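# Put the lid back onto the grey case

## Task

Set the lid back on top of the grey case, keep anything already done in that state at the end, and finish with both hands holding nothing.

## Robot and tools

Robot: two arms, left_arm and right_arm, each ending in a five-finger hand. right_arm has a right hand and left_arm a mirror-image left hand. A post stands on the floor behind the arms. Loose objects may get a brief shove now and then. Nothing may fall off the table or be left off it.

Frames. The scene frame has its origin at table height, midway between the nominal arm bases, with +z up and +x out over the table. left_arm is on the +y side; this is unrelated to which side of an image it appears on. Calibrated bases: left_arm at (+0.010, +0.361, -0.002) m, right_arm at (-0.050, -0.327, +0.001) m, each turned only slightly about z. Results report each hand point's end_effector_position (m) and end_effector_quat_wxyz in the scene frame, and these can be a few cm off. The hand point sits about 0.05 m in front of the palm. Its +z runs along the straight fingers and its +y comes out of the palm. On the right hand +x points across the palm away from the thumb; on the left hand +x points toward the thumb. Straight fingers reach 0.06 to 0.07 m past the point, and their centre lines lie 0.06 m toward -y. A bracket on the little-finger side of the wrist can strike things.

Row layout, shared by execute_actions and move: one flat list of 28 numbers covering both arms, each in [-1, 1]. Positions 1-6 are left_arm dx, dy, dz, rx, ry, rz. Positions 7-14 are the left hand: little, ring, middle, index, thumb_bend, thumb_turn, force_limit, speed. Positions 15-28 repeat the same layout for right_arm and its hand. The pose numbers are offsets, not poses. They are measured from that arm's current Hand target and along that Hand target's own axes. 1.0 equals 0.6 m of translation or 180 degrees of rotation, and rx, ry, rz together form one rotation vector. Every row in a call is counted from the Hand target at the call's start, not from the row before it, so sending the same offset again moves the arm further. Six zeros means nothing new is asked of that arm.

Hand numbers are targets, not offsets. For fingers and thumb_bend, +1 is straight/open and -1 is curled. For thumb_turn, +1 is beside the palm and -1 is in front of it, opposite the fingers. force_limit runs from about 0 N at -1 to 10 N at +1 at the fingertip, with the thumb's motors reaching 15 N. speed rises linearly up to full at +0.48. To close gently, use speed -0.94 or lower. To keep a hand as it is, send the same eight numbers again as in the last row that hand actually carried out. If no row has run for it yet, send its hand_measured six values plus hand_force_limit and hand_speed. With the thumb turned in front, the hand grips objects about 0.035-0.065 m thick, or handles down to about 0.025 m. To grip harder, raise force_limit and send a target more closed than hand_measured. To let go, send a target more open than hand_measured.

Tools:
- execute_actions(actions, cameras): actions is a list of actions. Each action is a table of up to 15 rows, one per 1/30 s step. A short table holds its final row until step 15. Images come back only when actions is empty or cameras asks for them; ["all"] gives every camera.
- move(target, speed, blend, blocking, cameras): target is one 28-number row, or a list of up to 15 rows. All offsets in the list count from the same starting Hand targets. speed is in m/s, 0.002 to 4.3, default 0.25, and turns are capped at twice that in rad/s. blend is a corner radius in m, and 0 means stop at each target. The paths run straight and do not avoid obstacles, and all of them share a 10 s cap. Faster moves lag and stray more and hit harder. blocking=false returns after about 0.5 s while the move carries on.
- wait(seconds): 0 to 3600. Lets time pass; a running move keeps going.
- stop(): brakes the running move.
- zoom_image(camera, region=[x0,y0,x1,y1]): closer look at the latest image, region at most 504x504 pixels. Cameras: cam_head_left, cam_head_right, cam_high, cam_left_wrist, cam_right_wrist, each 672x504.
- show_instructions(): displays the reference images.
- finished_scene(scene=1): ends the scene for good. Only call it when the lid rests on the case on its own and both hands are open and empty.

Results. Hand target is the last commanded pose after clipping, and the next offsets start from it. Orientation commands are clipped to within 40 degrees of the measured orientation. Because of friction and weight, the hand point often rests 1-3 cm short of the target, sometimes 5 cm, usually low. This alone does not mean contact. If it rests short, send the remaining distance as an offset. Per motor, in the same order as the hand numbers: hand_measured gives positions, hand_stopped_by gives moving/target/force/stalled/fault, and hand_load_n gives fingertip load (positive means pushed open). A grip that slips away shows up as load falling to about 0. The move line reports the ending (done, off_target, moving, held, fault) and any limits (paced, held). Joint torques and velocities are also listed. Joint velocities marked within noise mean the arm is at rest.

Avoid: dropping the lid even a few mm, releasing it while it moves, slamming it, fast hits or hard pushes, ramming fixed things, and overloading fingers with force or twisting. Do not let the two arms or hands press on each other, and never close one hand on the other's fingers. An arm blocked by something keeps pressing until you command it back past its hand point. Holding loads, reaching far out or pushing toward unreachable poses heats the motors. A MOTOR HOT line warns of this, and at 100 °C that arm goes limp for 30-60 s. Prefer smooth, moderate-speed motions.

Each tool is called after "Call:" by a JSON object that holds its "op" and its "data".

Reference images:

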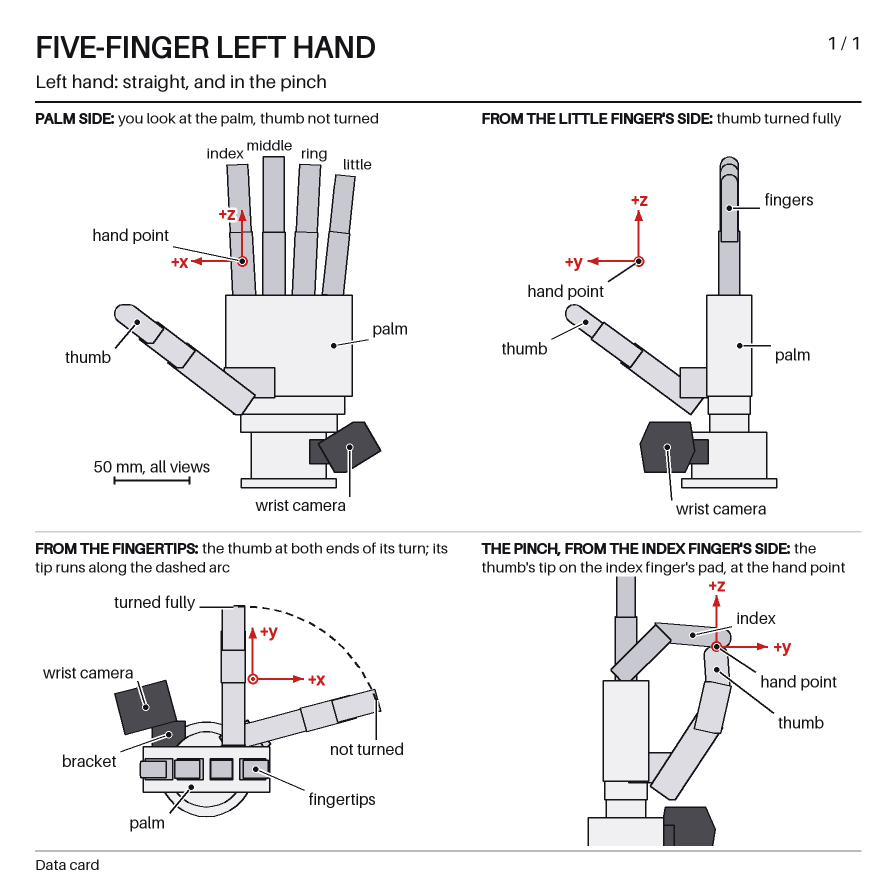

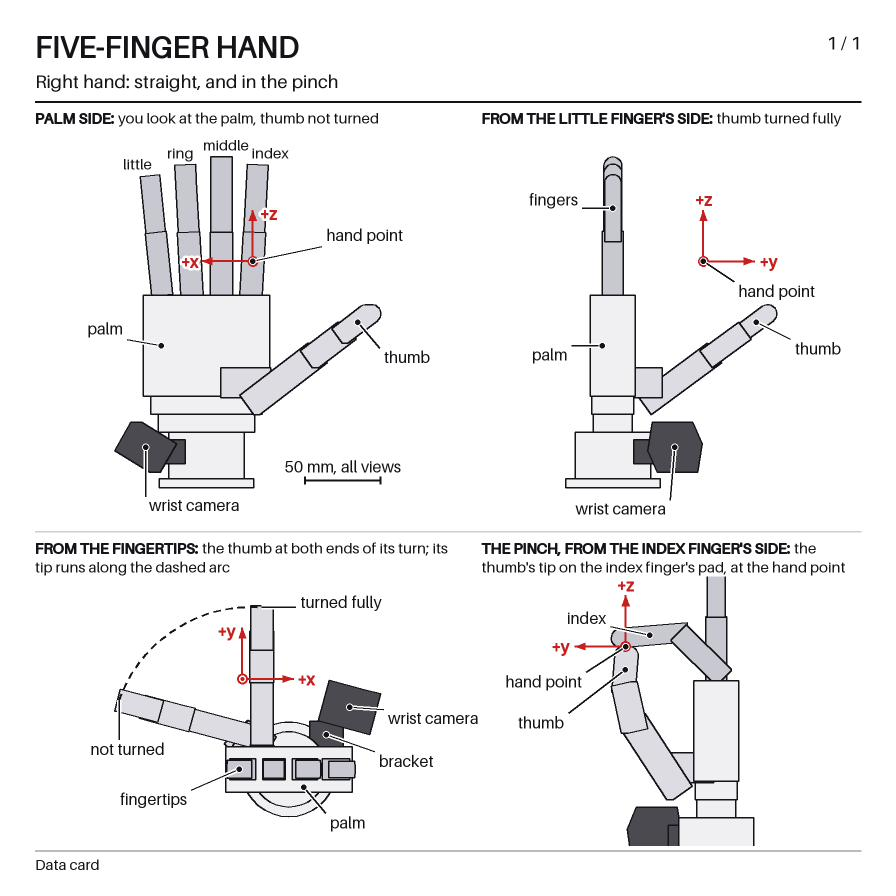

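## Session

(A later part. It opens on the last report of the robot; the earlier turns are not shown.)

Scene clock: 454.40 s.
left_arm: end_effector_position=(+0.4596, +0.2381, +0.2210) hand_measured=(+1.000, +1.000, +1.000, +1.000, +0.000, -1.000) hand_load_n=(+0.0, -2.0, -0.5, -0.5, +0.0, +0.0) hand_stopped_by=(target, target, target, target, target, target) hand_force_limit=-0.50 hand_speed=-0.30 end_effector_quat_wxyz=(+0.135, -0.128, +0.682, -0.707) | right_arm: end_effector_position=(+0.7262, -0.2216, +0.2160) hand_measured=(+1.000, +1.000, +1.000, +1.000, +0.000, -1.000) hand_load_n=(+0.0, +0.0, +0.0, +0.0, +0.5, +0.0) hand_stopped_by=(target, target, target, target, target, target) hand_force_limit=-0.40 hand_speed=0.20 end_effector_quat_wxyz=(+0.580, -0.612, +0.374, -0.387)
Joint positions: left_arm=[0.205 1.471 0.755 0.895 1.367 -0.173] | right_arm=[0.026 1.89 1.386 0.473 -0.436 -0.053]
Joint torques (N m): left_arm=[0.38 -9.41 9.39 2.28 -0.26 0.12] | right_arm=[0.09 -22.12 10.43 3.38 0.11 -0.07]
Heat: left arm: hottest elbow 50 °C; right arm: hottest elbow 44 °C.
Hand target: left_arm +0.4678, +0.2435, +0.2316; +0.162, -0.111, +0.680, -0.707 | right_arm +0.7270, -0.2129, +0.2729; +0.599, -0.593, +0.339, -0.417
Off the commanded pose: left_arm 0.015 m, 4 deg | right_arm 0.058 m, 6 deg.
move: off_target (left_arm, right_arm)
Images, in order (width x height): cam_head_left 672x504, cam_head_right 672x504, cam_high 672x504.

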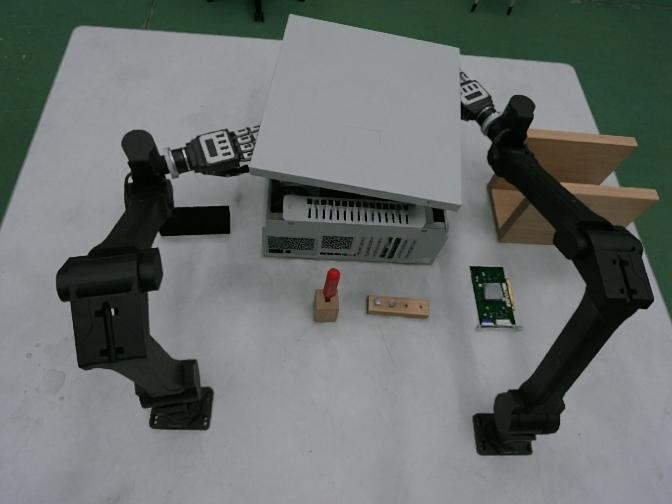

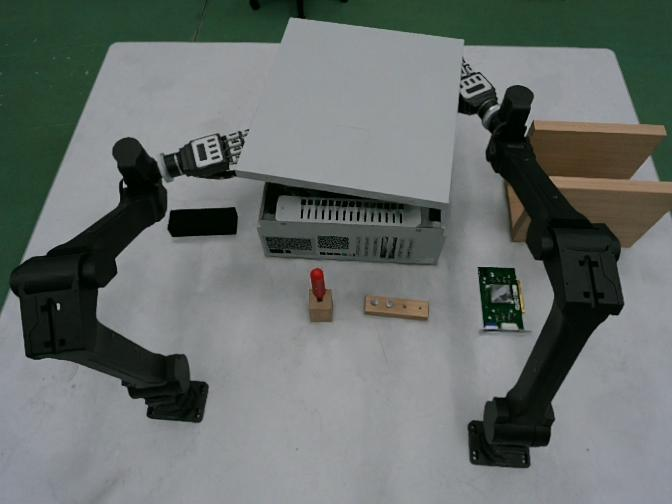

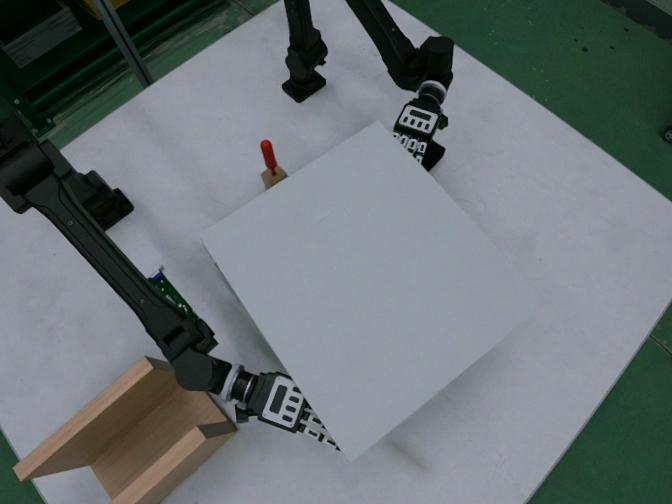

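Call:
{"op": "move", "data": {"target": [0.0089,0.1397,-0.0071,0,0,0,1,1,1,1,0,-1,-0.5,-0.3,-0.0119,0.1341,-0.009,0,0,0.01,1,1,1,1,0,-1,-0.4,0.2], "speed": 0.05, "cameras": ["all"]}}

Scene clock: 461.13 s.
left_arm: end_effector_position=(+0.4607, +0.2398, +0.1391) hand_measured=(+1.000, +1.000, +1.000, +1.000, +0.000, -1.000) hand_load_n=(+0.0, -2.0, +0.0, -0.5, +0.0, +0.0) hand_stopped_by=(target, target, target, target, target, target) hand_force_limit=-0.50 hand_speed=-0.30 end_effector_quat_wxyz=(+0.144, -0.121, +0.683, -0.706) | right_arm: end_effector_position=(+0.7224, -0.2215, +0.1543) hand_measured=(+1.000, +1.000, +1.000, +1.000, +0.000, -1.000) hand_load_n=(+0.0, +0.0, +0.0, +0.0, +0.0, +0.0) hand_stopped_by=(target, target, target, target, target, target) hand_force_limit=-0.40 hand_speed=0.20 end_effector_quat_wxyz=(+0.585, -0.606, +0.368, -0.394)
Joint positions: left_arm=[0.208 1.674 0.688 1.17 1.366 -0.155] | right_arm=[0.026 1.976 1.312 0.658 -0.435 -0.049]
Joint torques (N m): left_arm=[0.44 -10.75 7.32 2.52 -0.29 -0.09] | right_arm=[-0.21 -20.42 9.66 3.34 -0.08 0.17]
Heat: left arm: hottest elbow 49 °C; right arm: hottest elbow 45 °C.
Hand target: left_arm +0.4678, +0.2436, +0.1476; +0.162, -0.111, +0.680, -0.707 | right_arm +0.7268, -0.2129, +0.1922; +0.606, -0.588, +0.348, -0.407
Off the commanded pose: left_arm 0.012 m, 2 deg | right_arm 0.039 m, 4 deg.
move: off_target (left_arm, right_arm)

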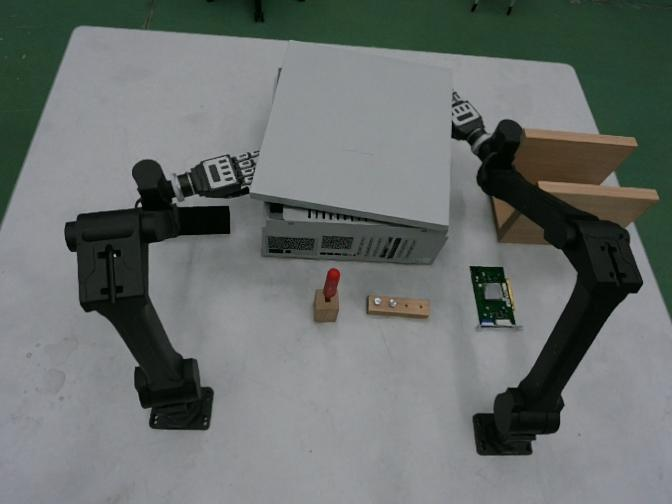

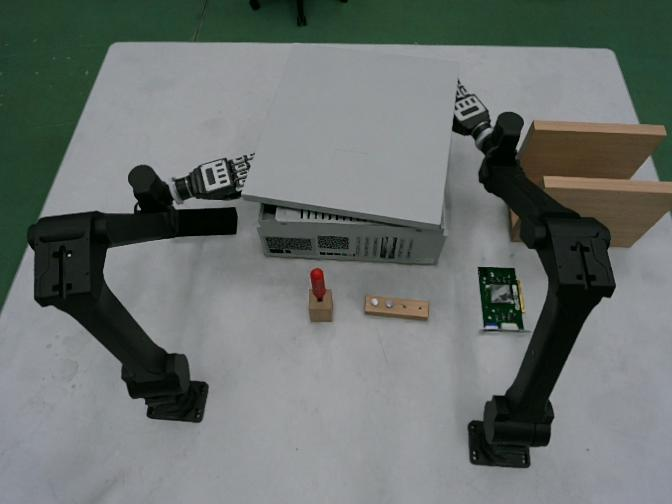

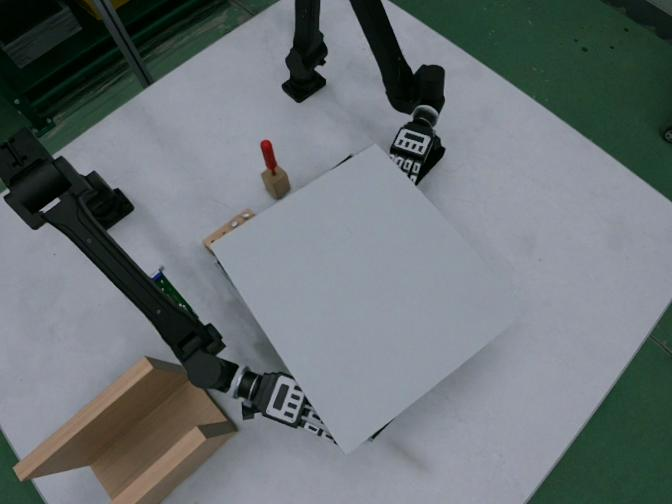

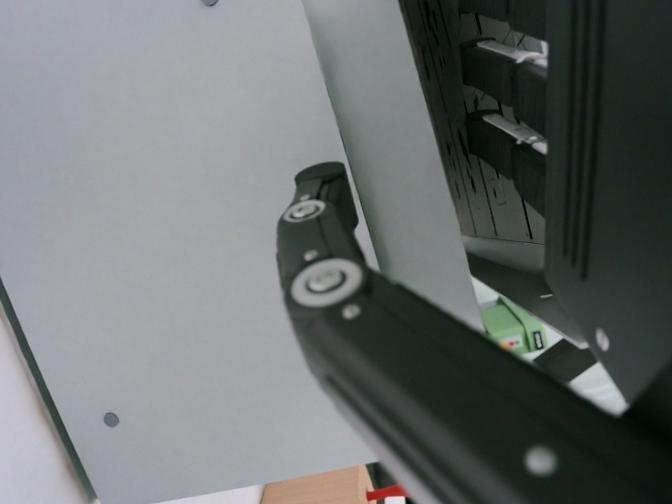

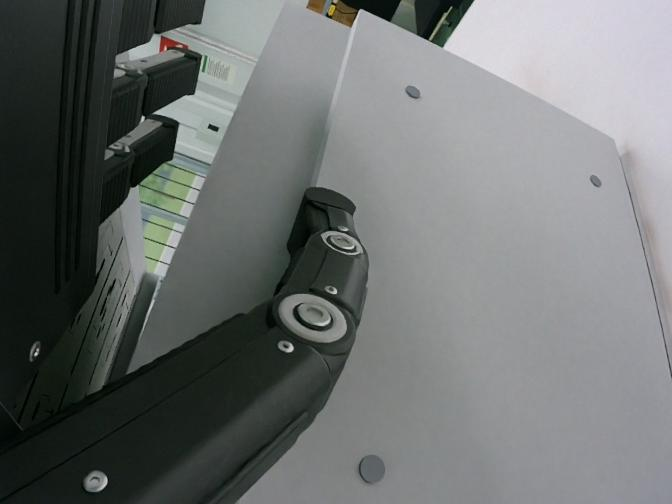

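Call:
{"op": "zoom_image", "data": {"camera": "cam_head_left", "region": [230, 20, 480, 270]}}

Call:
{"op": "zoom_image", "data": {"camera": "cam_high", "region": [190, 130, 540, 470]}}

Scaled by 2.016 from the camera's image (finer frame: 960x720).

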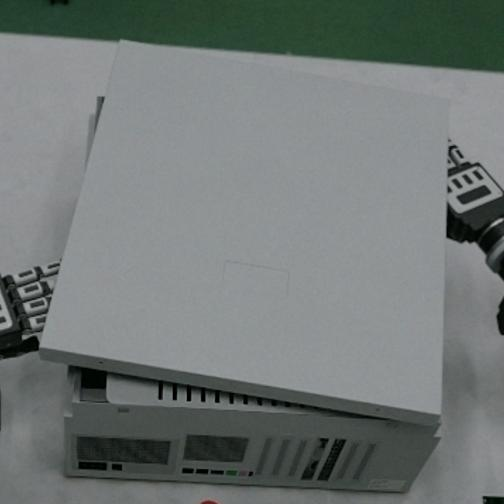

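Scaled by 1.440 from the camera's image (finer frame: 960x720).

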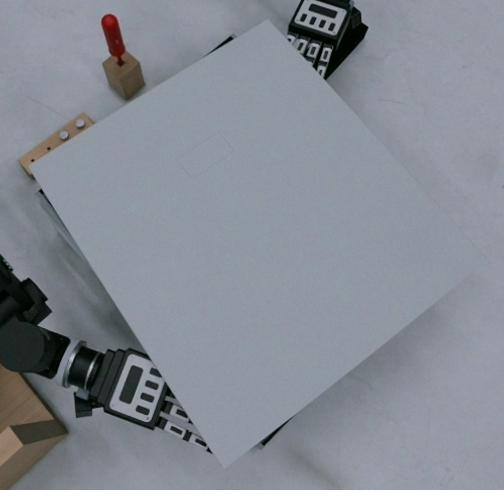

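Call:
{"op": "move", "data": {"target": [-0.0215,0,-0.0525,0,0,0,1,1,1,1,0,-1,-0.5,-0.3,0.0271,0,-0.0128,0,0,0,1,1,1,1,0,-1,-0.4,0.2], "speed": 0.03, "cameras": ["cam_head_left","cam_high","cam_left_wrist","cam_right_wrist"]}}

Call:
{"op": "zoom_image", "data": {"camera": "cam_head_left", "region": [230, 20, 480, 270]}}

Scene clock: 467.30 s.
left_arm: end_effector_position=(+0.4539, +0.2694, +0.1340) hand_measured=(+1.000, +1.000, +1.000, +1.000, +0.000, -1.000) hand_load_n=(+0.0, -1.0, +0.0, -1.0, +0.0, +0.0) hand_stopped_by=(target, target, target, target, target, target) hand_force_limit=-0.50 hand_speed=-0.30 end_effector_quat_wxyz=(+0.140, -0.125, +0.683, -0.706) | right_arm: end_effector_position=(+0.7194, -0.2185, +0.1543) hand_measured=(+1.000, +1.000, +1.000, +1.000, +0.000, -1.000) hand_load_n=(+0.0, +0.0, +0.0, +0.0, +0.0, +0.0) hand_stopped_by=(target, target, target, target, target, target) hand_force_limit=-0.40 hand_speed=0.20 end_effector_quat_wxyz=(+0.590, -0.611, +0.360, -0.386)
Joint positions: left_arm=[0.282 1.712 0.688 1.304 1.438 -0.263] | right_arm=[0.024 1.976 1.312 0.658 -0.465 -0.049]
Joint torques (N m): left_arm=[0.38 -10.87 8.77 2.09 -0.21 -0.12] | right_arm=[-2.26 -20.37 9.7 3.34 -0.04 0.18]
Heat: left arm: hottest elbow 47 °C; right arm: hottest elbow 45 °C.
Hand target: left_arm +0.4678, +0.2775, +0.1469; +0.162, -0.111, +0.680, -0.707 | right_arm +0.7268, -0.2308, +0.1926; +0.606, -0.588, +0.348, -0.407
Off the commanded pose: left_arm 0.021 m, 3 deg | right_arm 0.041 m, 4 deg.
move: off_target (left_arm, right_arm)

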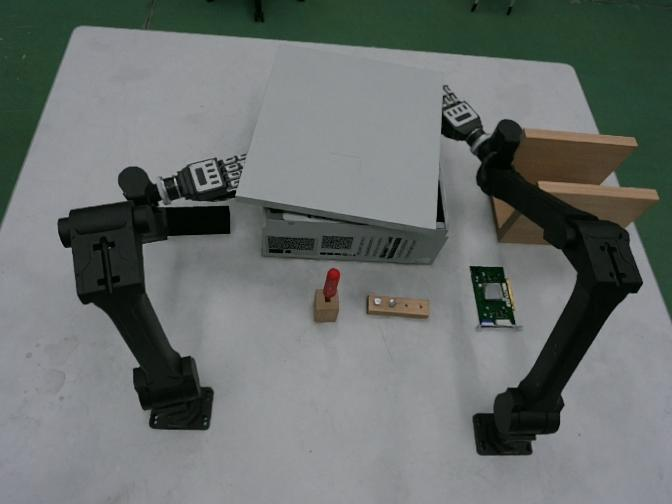

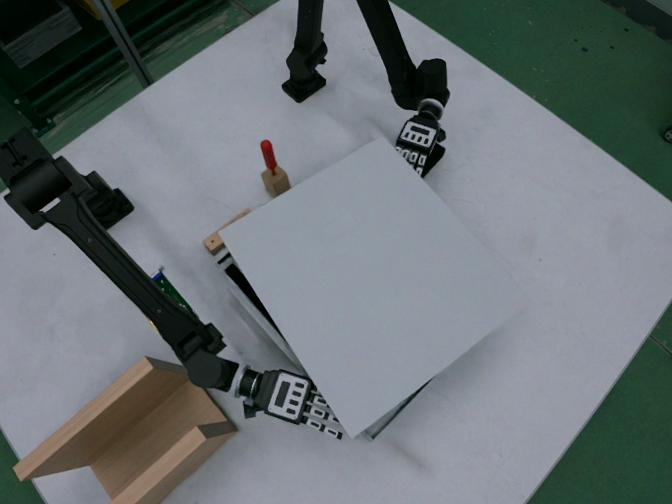

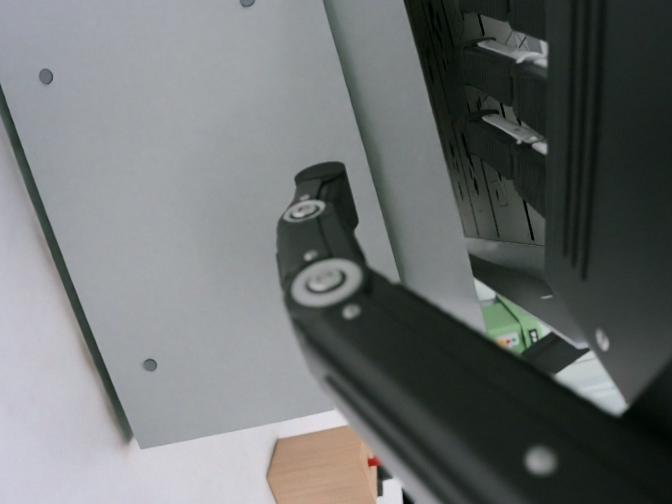

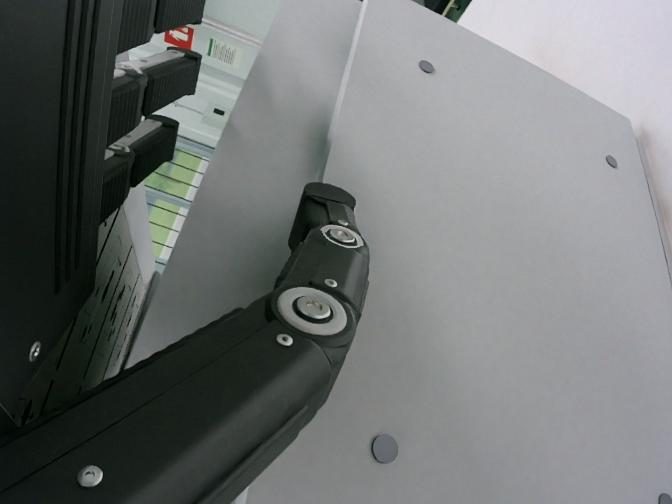

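Scaled by 2.016 from the camera's image (finer frame: 960x720).

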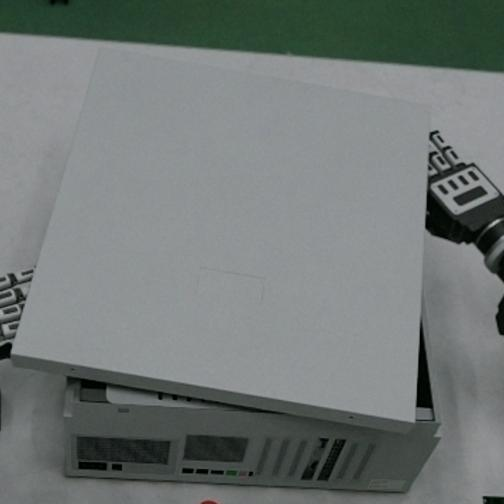

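Call:
{"op": "move", "data": {"target": [0.0215,0,0.0525,0,0,0,1,1,1,1,0,-1,-0.5,-0.3,-0.0135,0,0.0064,0,0,0,1,1,1,1,0,-1,-0.4,0.2], "speed": 0.03, "cameras": ["cam_head_left","cam_high"]}}

Call:
{"op": "zoom_image", "data": {"camera": "cam_head_left", "region": [230, 20, 480, 270]}}

Scene clock: 470.27 s.
left_arm: end_effector_position=(+0.4635, +0.2489, +0.1322) hand_measured=(+1.000, +1.000, +1.000, +1.000, +0.000, -1.000) hand_load_n=(+0.0, -1.5, +0.0, -0.5, +0.0, +0.0) hand_stopped_by=(target, target, target, target, target, target) hand_force_limit=-0.50 hand_speed=-0.30 end_effector_quat_wxyz=(+0.149, -0.129, +0.680, -0.707) | right_arm: end_effector_position=(+0.7218, -0.2268, +0.1543) hand_measured=(+1.000, +1.000, +1.000, +1.000, +0.000, -1.000) hand_load_n=(+0.0, +0.0, +0.0, +0.0, +0.0, +0.0) hand_stopped_by=(target, target, target, target, target, target) hand_force_limit=-0.40 hand_speed=0.20 end_effector_quat_wxyz=(+0.586, -0.607, +0.366, -0.392)
Joint positions: left_arm=[0.229 1.706 0.688 1.234 1.368 -0.19] | right_arm=[0.016 1.976 1.312 0.658 -0.45 -0.049]
Joint torques (N m): left_arm=[-1.32 -13.33 7.16 1.03 -0.37 0.13] | right_arm=[-0.62 -20.37 9.69 3.37 -0.07 0.18]
Heat: left arm: hottest elbow 46 °C; right arm: hottest elbow 45 °C.
Hand target: left_arm +0.4678, +0.2434, +0.1476; +0.162, -0.111, +0.680, -0.707 | right_arm +0.7269, -0.2220, +0.1924; +0.606, -0.588, +0.348, -0.407
Off the commanded pose: left_arm 0.017 m, 2 deg | right_arm 0.039 m, 4 deg.
move: off_target (left_arm, right_arm)

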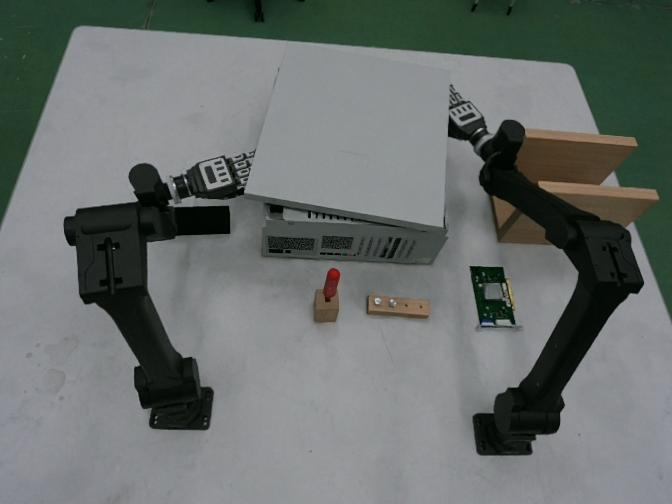

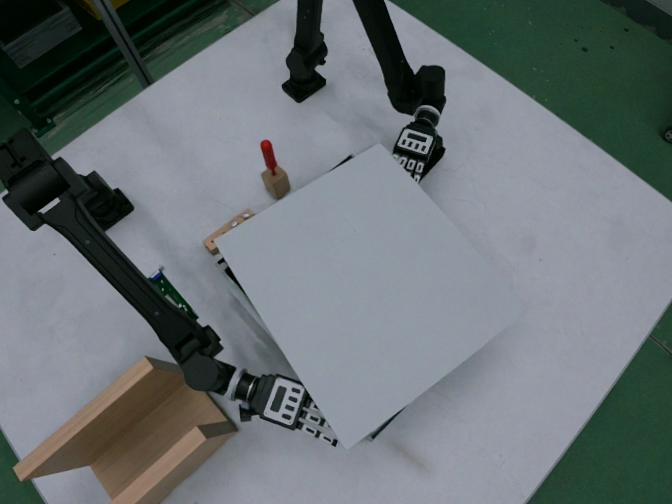

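Scaled by 2.016 from the camera's image (finer frame: 960x720).

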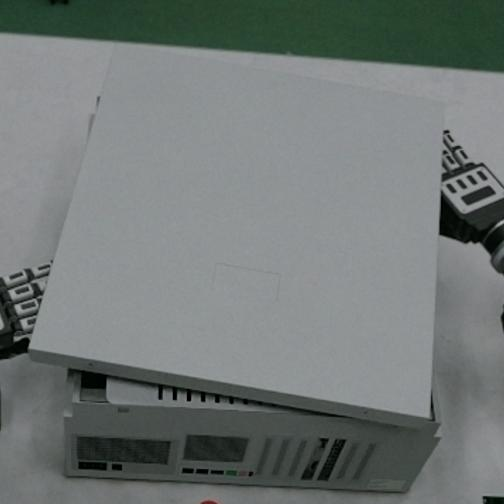

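Call:
{"op": "move", "data": {"target": [0.005,0,0.0123,0,0,0,1,1,1,1,0,-1,-0.5,-0.3,0.0376,0,-0.0178,0,0,0,1,1,1,1,0,-1,-0.4,0.2], "speed": 0.03, "cameras": ["cam_head_left","cam_right_wrist"]}}

Call:
{"op": "zoom_image", "data": {"camera": "cam_head_left", "region": [230, 20, 480, 270]}}

Scene clock: 475.77 s.
left_arm: end_effector_position=(+0.4646, +0.2387, +0.1332) hand_measured=(+1.000, +1.000, +1.000, +1.000, +0.000, -1.000) hand_load_n=(+0.0, -1.5, -0.5, -0.5, +0.0, +0.0) hand_stopped_by=(target, target, target, target, target, target) hand_force_limit=-0.50 hand_speed=-0.30 end_effector_quat_wxyz=(+0.149, -0.126, +0.680, -0.707) | right_arm: end_effector_position=(+0.7201, -0.2405, +0.1543) hand_measured=(+1.000, +1.000, +1.000, +1.000, +0.000, -1.000) hand_load_n=(+0.0, +0.0, +0.0, +0.0, +0.5, +0.0) hand_stopped_by=(target, target, target, target, target, target) hand_force_limit=-0.40 hand_speed=0.20 end_effector_quat_wxyz=(+0.588, -0.609, +0.363, -0.389)
Joint positions: left_arm=[0.205 1.699 0.688 1.207 1.348 -0.168] | right_arm=[-0.01 1.976 1.312 0.658 -0.488 -0.049]
Joint torques (N m): left_arm=[-1.2 -12.63 7.02 1.13 -0.37 0.09] | right_arm=[-1.67 -20.37 9.85 3.3 -0.15 0.21]
Heat: left arm: hottest elbow 45 °C; right arm: hottest elbow 45 °C.
Hand target: left_arm +0.4679, +0.2356, +0.1478; +0.162, -0.111, +0.680, -0.707 | right_arm +0.7268, -0.2467, +0.1930; +0.606, -0.588, +0.348, -0.407
Off the commanded pose: left_arm 0.015 m, 2 deg | right_arm 0.040 m, 4 deg.
move: off_target (left_arm, right_arm)

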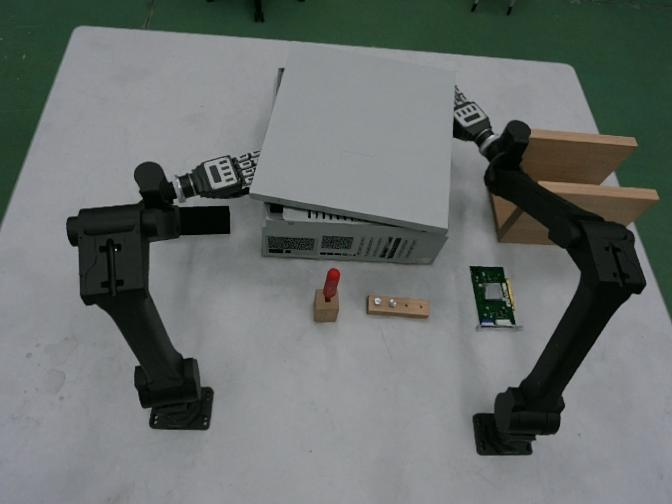

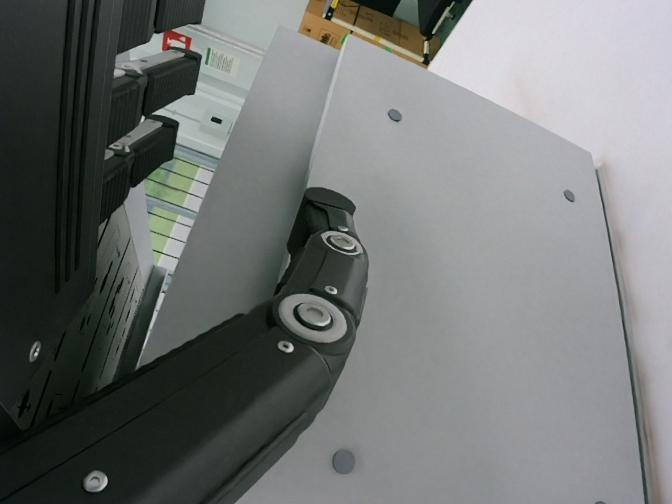

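Scaled by 2.016 from the camera's image (finer frame: 960x720).

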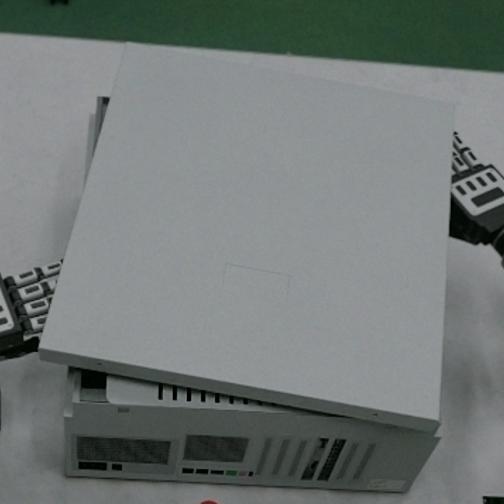

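Call:
{"op": "move", "data": {"target": [0.0014,0.0216,-0.0011,0,0,0,1,1,1,1,0,-1,-0.5,-0.3,-0.0253,0.0487,-0.001,-0.0038,0.0664,-0.0044,1,1,1,1,0,-1,-0.4,0.2], "speed": 0.03, "cameras": ["cam_head_left","cam_right_wrist","cam_left_wrist","cam_high"]}}

Call:
{"op": "zoom_image", "data": {"camera": "cam_head_left", "region": [230, 20, 480, 270]}}

Scene clock: 480.67 s.
left_arm: end_effector_position=(+0.4622, +0.2372, +0.1281) hand_measured=(+1.000, +1.000, +1.000, +1.000, +0.000, -1.000) hand_load_n=(+0.0, -2.5, +0.0, -0.5, +0.5, +0.0) hand_stopped_by=(target, target, target, target, target, target) hand_force_limit=-0.50 hand_speed=-0.30 end_effector_quat_wxyz=(+0.146, -0.128, +0.681, -0.706) | right_arm: end_effector_position=(+0.7176, -0.2524, +0.1249) hand_measured=(+1.000, +1.000, +1.000, +1.000, +0.000, -1.000) hand_load_n=(+0.0, +0.0, +0.0, +0.0, +0.0, +0.0) hand_stopped_by=(target, target, target, target, target, target) hand_force_limit=-0.40 hand_speed=0.20 end_effector_quat_wxyz=(+0.536, -0.564, +0.434, -0.455)
Joint positions: left_arm=[0.202 1.705 0.68 1.207 1.347 -0.16] | right_arm=[0.04 1.976 1.216 0.747 -0.199 -0.049]
Joint torques (N m): left_arm=[-0.44 -10.4 6.83 2.04 -0.29 0.08] | right_arm=[0.85 -19.96 8.95 3.56 -0.04 0.02]
Heat: left arm: hottest elbow 45 °C; right arm: hottest elbow 45 °C.
Hand target: left_arm +0.4678, +0.2355, +0.1347; +0.162, -0.111, +0.680, -0.707 | right_arm +0.7223, -0.2340, +0.1630; +0.560, -0.548, +0.408, -0.468
Off the commanded pose: left_arm 0.009 m, 3 deg | right_arm 0.043 m, 5 deg.
move: off_target (left_arm, right_arm)
Images, in order (width x height): cam_head_left 672x504, cam_high 672x504, cam_left_wrist 672x504, cam_right_wrist 672x504.

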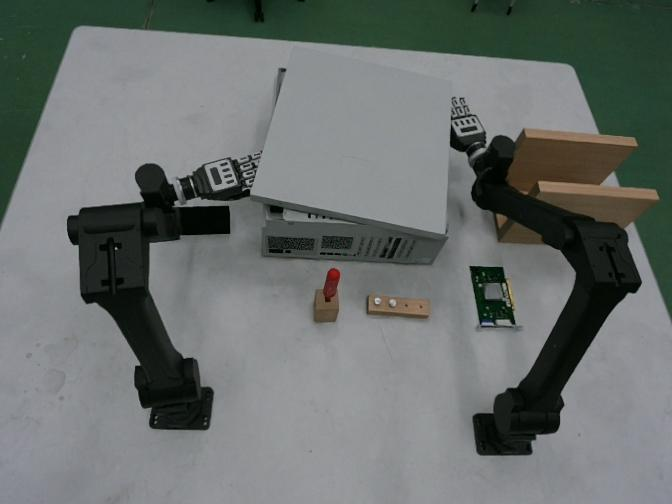

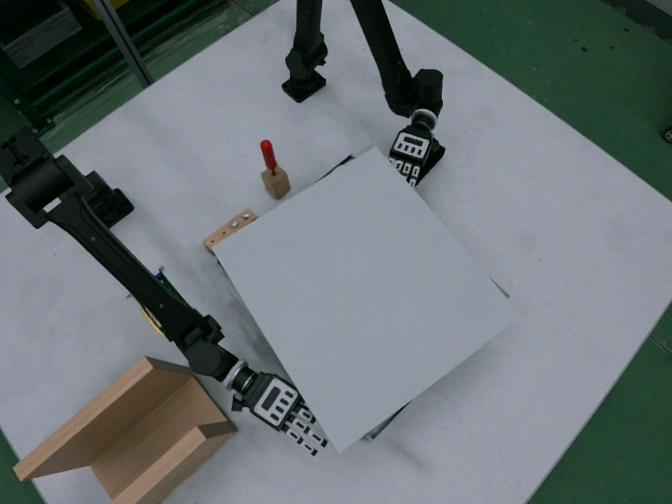

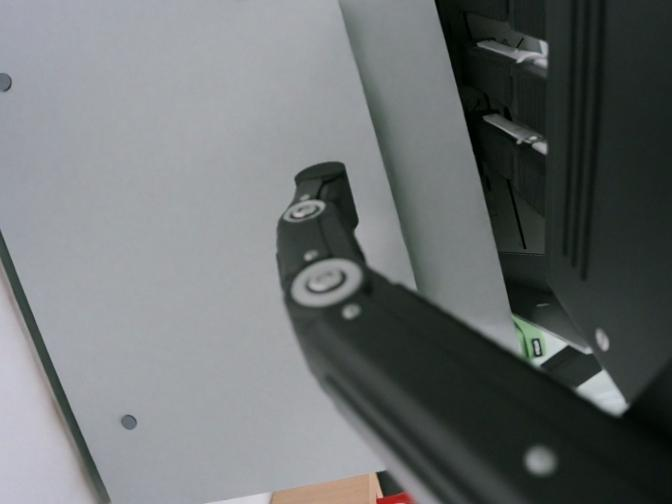

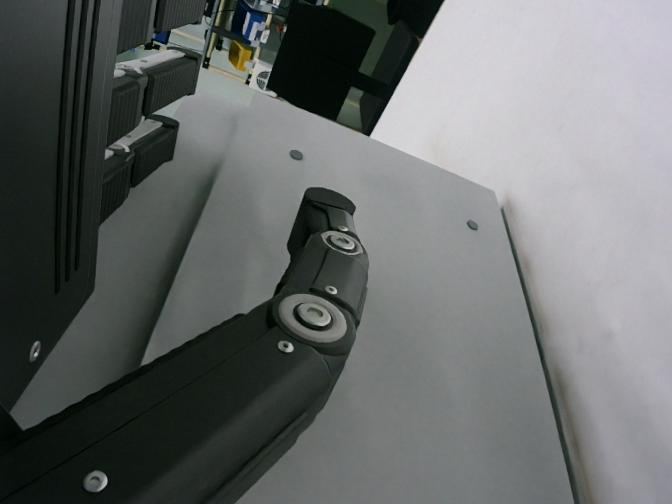

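Scaled by 2.016 from the camera's image (finer frame: 960x720).

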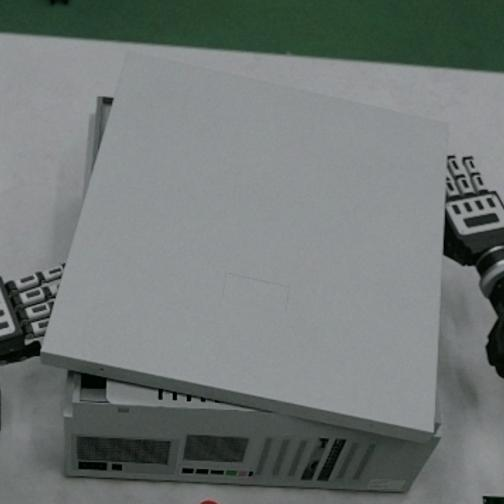

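Call:
{"op": "move", "data": {"target": [0,0,0,0,0,0,1,1,1,1,0,-1,-0.5,-0.3,-0.012,0.05,0,0,0,0,1,1,1,1,0,-1,-0.4,0.2], "speed": 0.03, "cameras": ["cam_head_left","cam_right_wrist"]}}

Call:
{"op": "zoom_image", "data": {"camera": "cam_head_left", "region": [230, 20, 480, 270]}}

Scene clock: 482.60 s.
left_arm: end_effector_position=(+0.4622, +0.2372, +0.1277) hand_measured=(+1.000, +1.000, +1.000, +1.000, +0.000, -1.000) hand_load_n=(-1.0, -4.0, +0.0, +0.0, +0.0, +0.0) hand_stopped_by=(target, target, target, target, target, target) hand_force_limit=-0.50 hand_speed=-0.30 end_effector_quat_wxyz=(+0.145, -0.129, +0.681, -0.706) | right_arm: end_effector_position=(+0.7187, -0.2446, +0.1062) hand_measured=(+1.000, +1.000, +1.000, +1.000, +0.000, -1.000) hand_load_n=(+0.0, +0.0, +0.0, +0.0, +0.0, +0.0) hand_stopped_by=(target, target, target, target, target, target) hand_force_limit=-0.40 hand_speed=0.20 end_effector_quat_wxyz=(+0.541, -0.560, +0.428, -0.459)
Joint positions: left_arm=[0.202 1.706 0.68 1.207 1.347 -0.16] | right_arm=[0.052 2.02 1.21 0.816 -0.19 -0.049]
Joint torques (N m): left_arm=[-1.2 -10.64 6.74 2.19 -0.31 0.15] | right_arm=[0.67 -19.19 8.49 3.3 0.01 0.01]
Heat: left arm: hottest elbow 44 °C; right arm: hottest elbow 44 °C.
Hand target: left_arm +0.4678, +0.2355, +0.1348; +0.162, -0.111, +0.680, -0.707 | right_arm +0.7229, -0.2283, +0.1325; +0.560, -0.548, +0.408, -0.468
Off the commanded pose: left_arm 0.009 m, 3 deg | right_arm 0.031 m, 4 deg.
move: off_target (right_arm)

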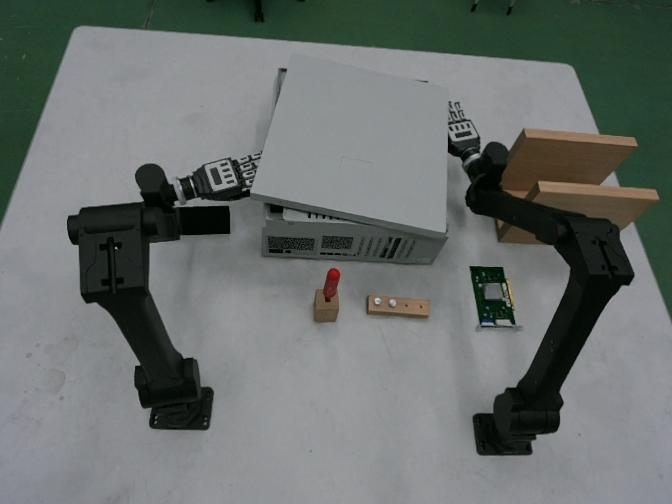

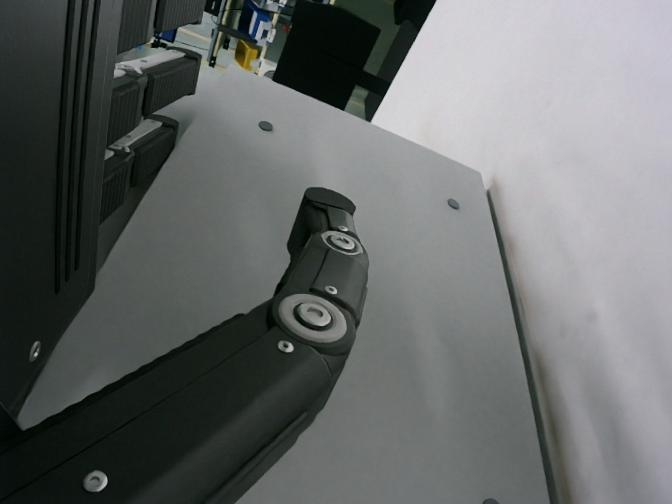

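Scaled by 2.016 from the camera's image (finer frame: 960x720).

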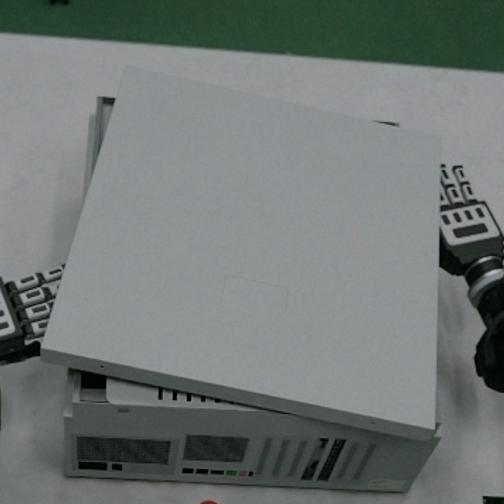

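Call:
{"op": "move", "data": {"target": [0,0,0,0,0,0,1,1,1,1,0,-1,-0.5,-0.3,0,0.035,0,0,0,0,1,1,1,1,0,-1,-0.4,0.2], "speed": 0.03, "cameras": ["cam_head_left","cam_right_wrist"]}}

Call:
{"op": "zoom_image", "data": {"camera": "cam_head_left", "region": [230, 20, 480, 270]}}

Scene clock: 484.27 s.
left_arm: end_effector_position=(+0.4622, +0.2372, +0.1275) hand_measured=(+1.000, +1.000, +1.000, +1.000, +0.000, -1.000) hand_load_n=(-0.5, -3.0, +0.0, +0.0, +0.0, +0.5) hand_stopped_by=(target, target, target, target, target, target) hand_force_limit=-0.50 hand_speed=-0.30 end_effector_quat_wxyz=(+0.145, -0.129, +0.681, -0.706) | right_arm: end_effector_position=(+0.7209, -0.2428, +0.1021) hand_measured=(+1.000, +1.000, +1.000, +1.000, +0.000, -1.000) hand_load_n=(+0.0, +0.0, +0.0, +0.0, +0.0, +0.0) hand_stopped_by=(target, target, target, target, target, target) hand_force_limit=-0.40 hand_speed=0.20 end_effector_quat_wxyz=(+0.548, -0.553, +0.420, -0.466)
Joint positions: left_arm=[0.202 1.707 0.68 1.207 1.347 -0.16] | right_arm=[0.054 2.044 1.21 0.871 -0.19 -0.049]
Joint torques (N m): left_arm=[-0.97 -11.52 6.86 1.98 -0.26 0.11] | right_arm=[0.38 -17.85 8.46 2.84 -0.03 0.01]
Heat: left arm: hottest elbow 44 °C; right arm: hottest elbow 44 °C.
Hand target: left_arm +0.4678, +0.2355, +0.1348; +0.162, -0.111, +0.680, -0.707 | right_arm +0.7246, -0.2292, +0.1117; +0.560, -0.548, +0.408, -0.468
Off the commanded pose: left_arm 0.009 m, 3 deg | right_arm 0.017 m, 2 deg.
move: off_target (right_arm)

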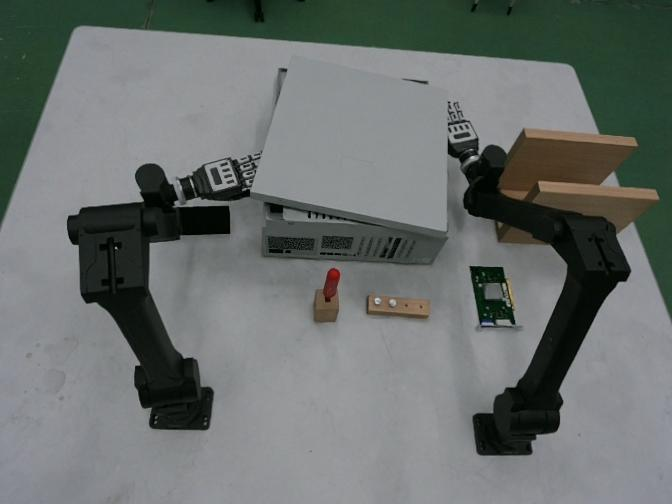

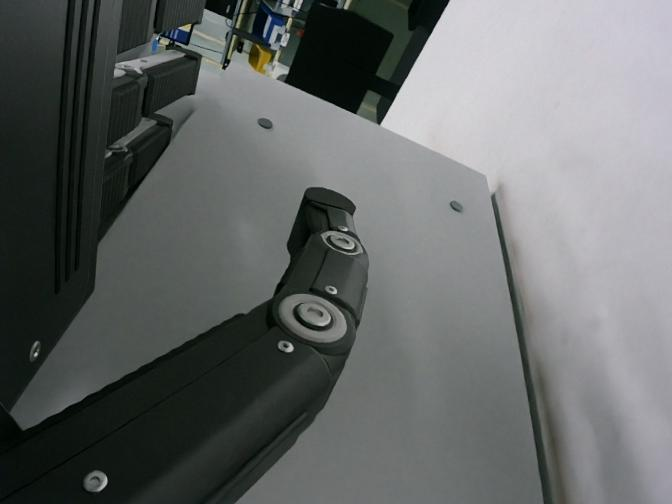

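Scaled by 2.016 from the camera's image (finer frame: 960x720).

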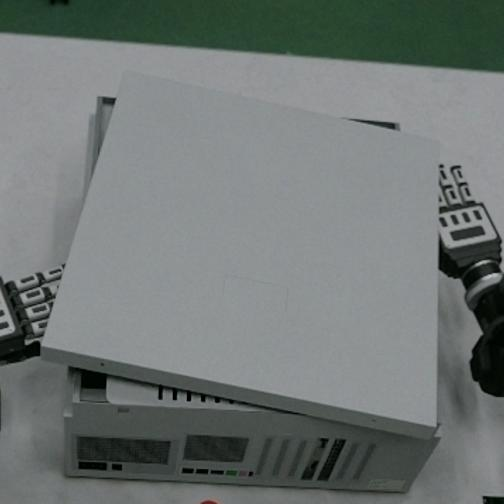

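Call:
{"op": "move", "data": {"target": [0,0,0,0,0,0,1,1,1,1,0,-1,-0.5,-0.3,0,0.04,0,0,0,0,1,1,1,1,0,-1,-0.4,0.2], "speed": 0.03, "cameras": ["cam_head_left","cam_right_wrist"]}}

Call:
{"op": "zoom_image", "data": {"camera": "cam_head_left", "region": [230, 20, 480, 270]}}

Scene clock: 485.93 s.
left_arm: end_effector_position=(+0.4622, +0.2372, +0.1275) hand_measured=(+1.000, +1.000, +1.000, +1.000, +0.000, -1.000) hand_load_n=(-0.5, -3.0, +0.0, +0.0, +0.0, +0.0) hand_stopped_by=(target, target, target, target, target, target) hand_force_limit=-0.50 hand_speed=-0.30 end_effector_quat_wxyz=(+0.145, -0.129, +0.681, -0.706) | right_arm: end_effector_position=(+0.7231, -0.2426, +0.0992) hand_measured=(+1.000, +1.000, +1.000, +1.000, +0.000, -1.000) hand_load_n=(+0.0, -1.0, +0.0, +0.0, +0.0, +0.0) hand_stopped_by=(target, target, target, target, target, target) hand_force_limit=-0.40 hand_speed=0.20 end_effector_quat_wxyz=(+0.557, -0.543, +0.410, -0.476)
Joint positions: left_arm=[0.202 1.707 0.68 1.207 1.347 -0.16] | right_arm=[0.054 2.071 1.21 0.936 -0.19 -0.047]
Joint torques (N m): left_arm=[-1.03 -11.28 6.8 2.22 -0.29 0.13] | right_arm=[0.21 -16.09 8.51 1.96 -0.1 -0.01]
Heat: left arm: hottest elbow 44 °C; right arm: hottest elbow 44 °C.
Hand target: left_arm +0.4678, +0.2355, +0.1348; +0.162, -0.111, +0.680, -0.707 | right_arm +0.7264, -0.2301, +0.0875; +0.560, -0.548, +0.408, -0.468
Off the commanded pose: left_arm 0.009 m, 3 deg | right_arm 0.017 m, 1 deg.
move: off_target (right_arm)

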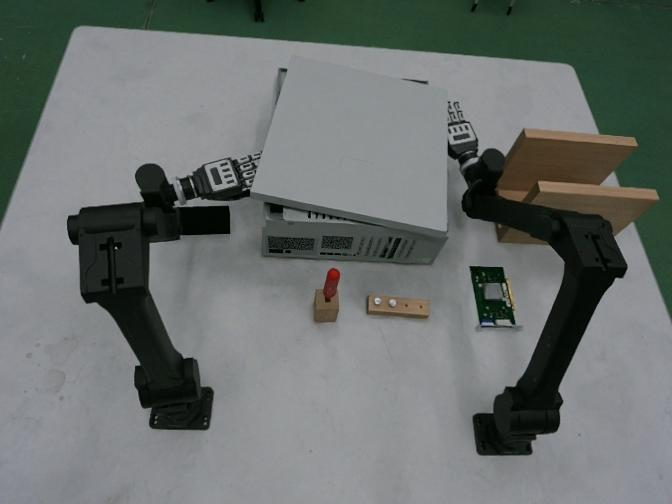

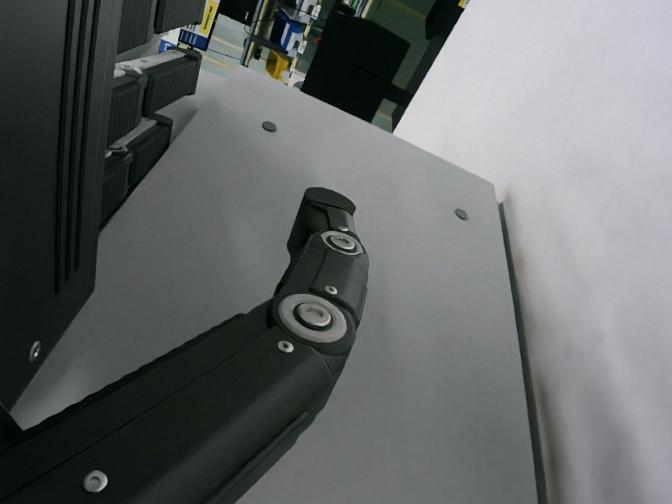

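Scaled by 2.016 from the camera's image (finer frame: 960x720).

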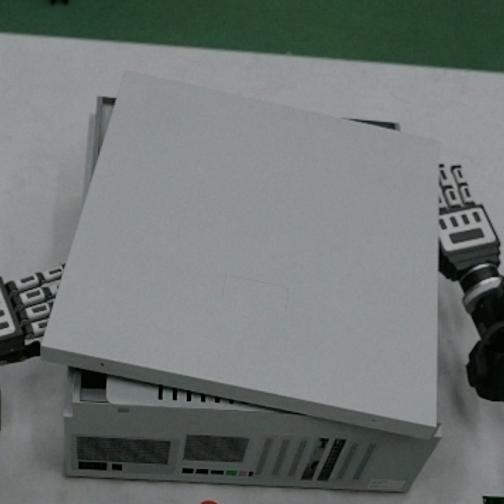

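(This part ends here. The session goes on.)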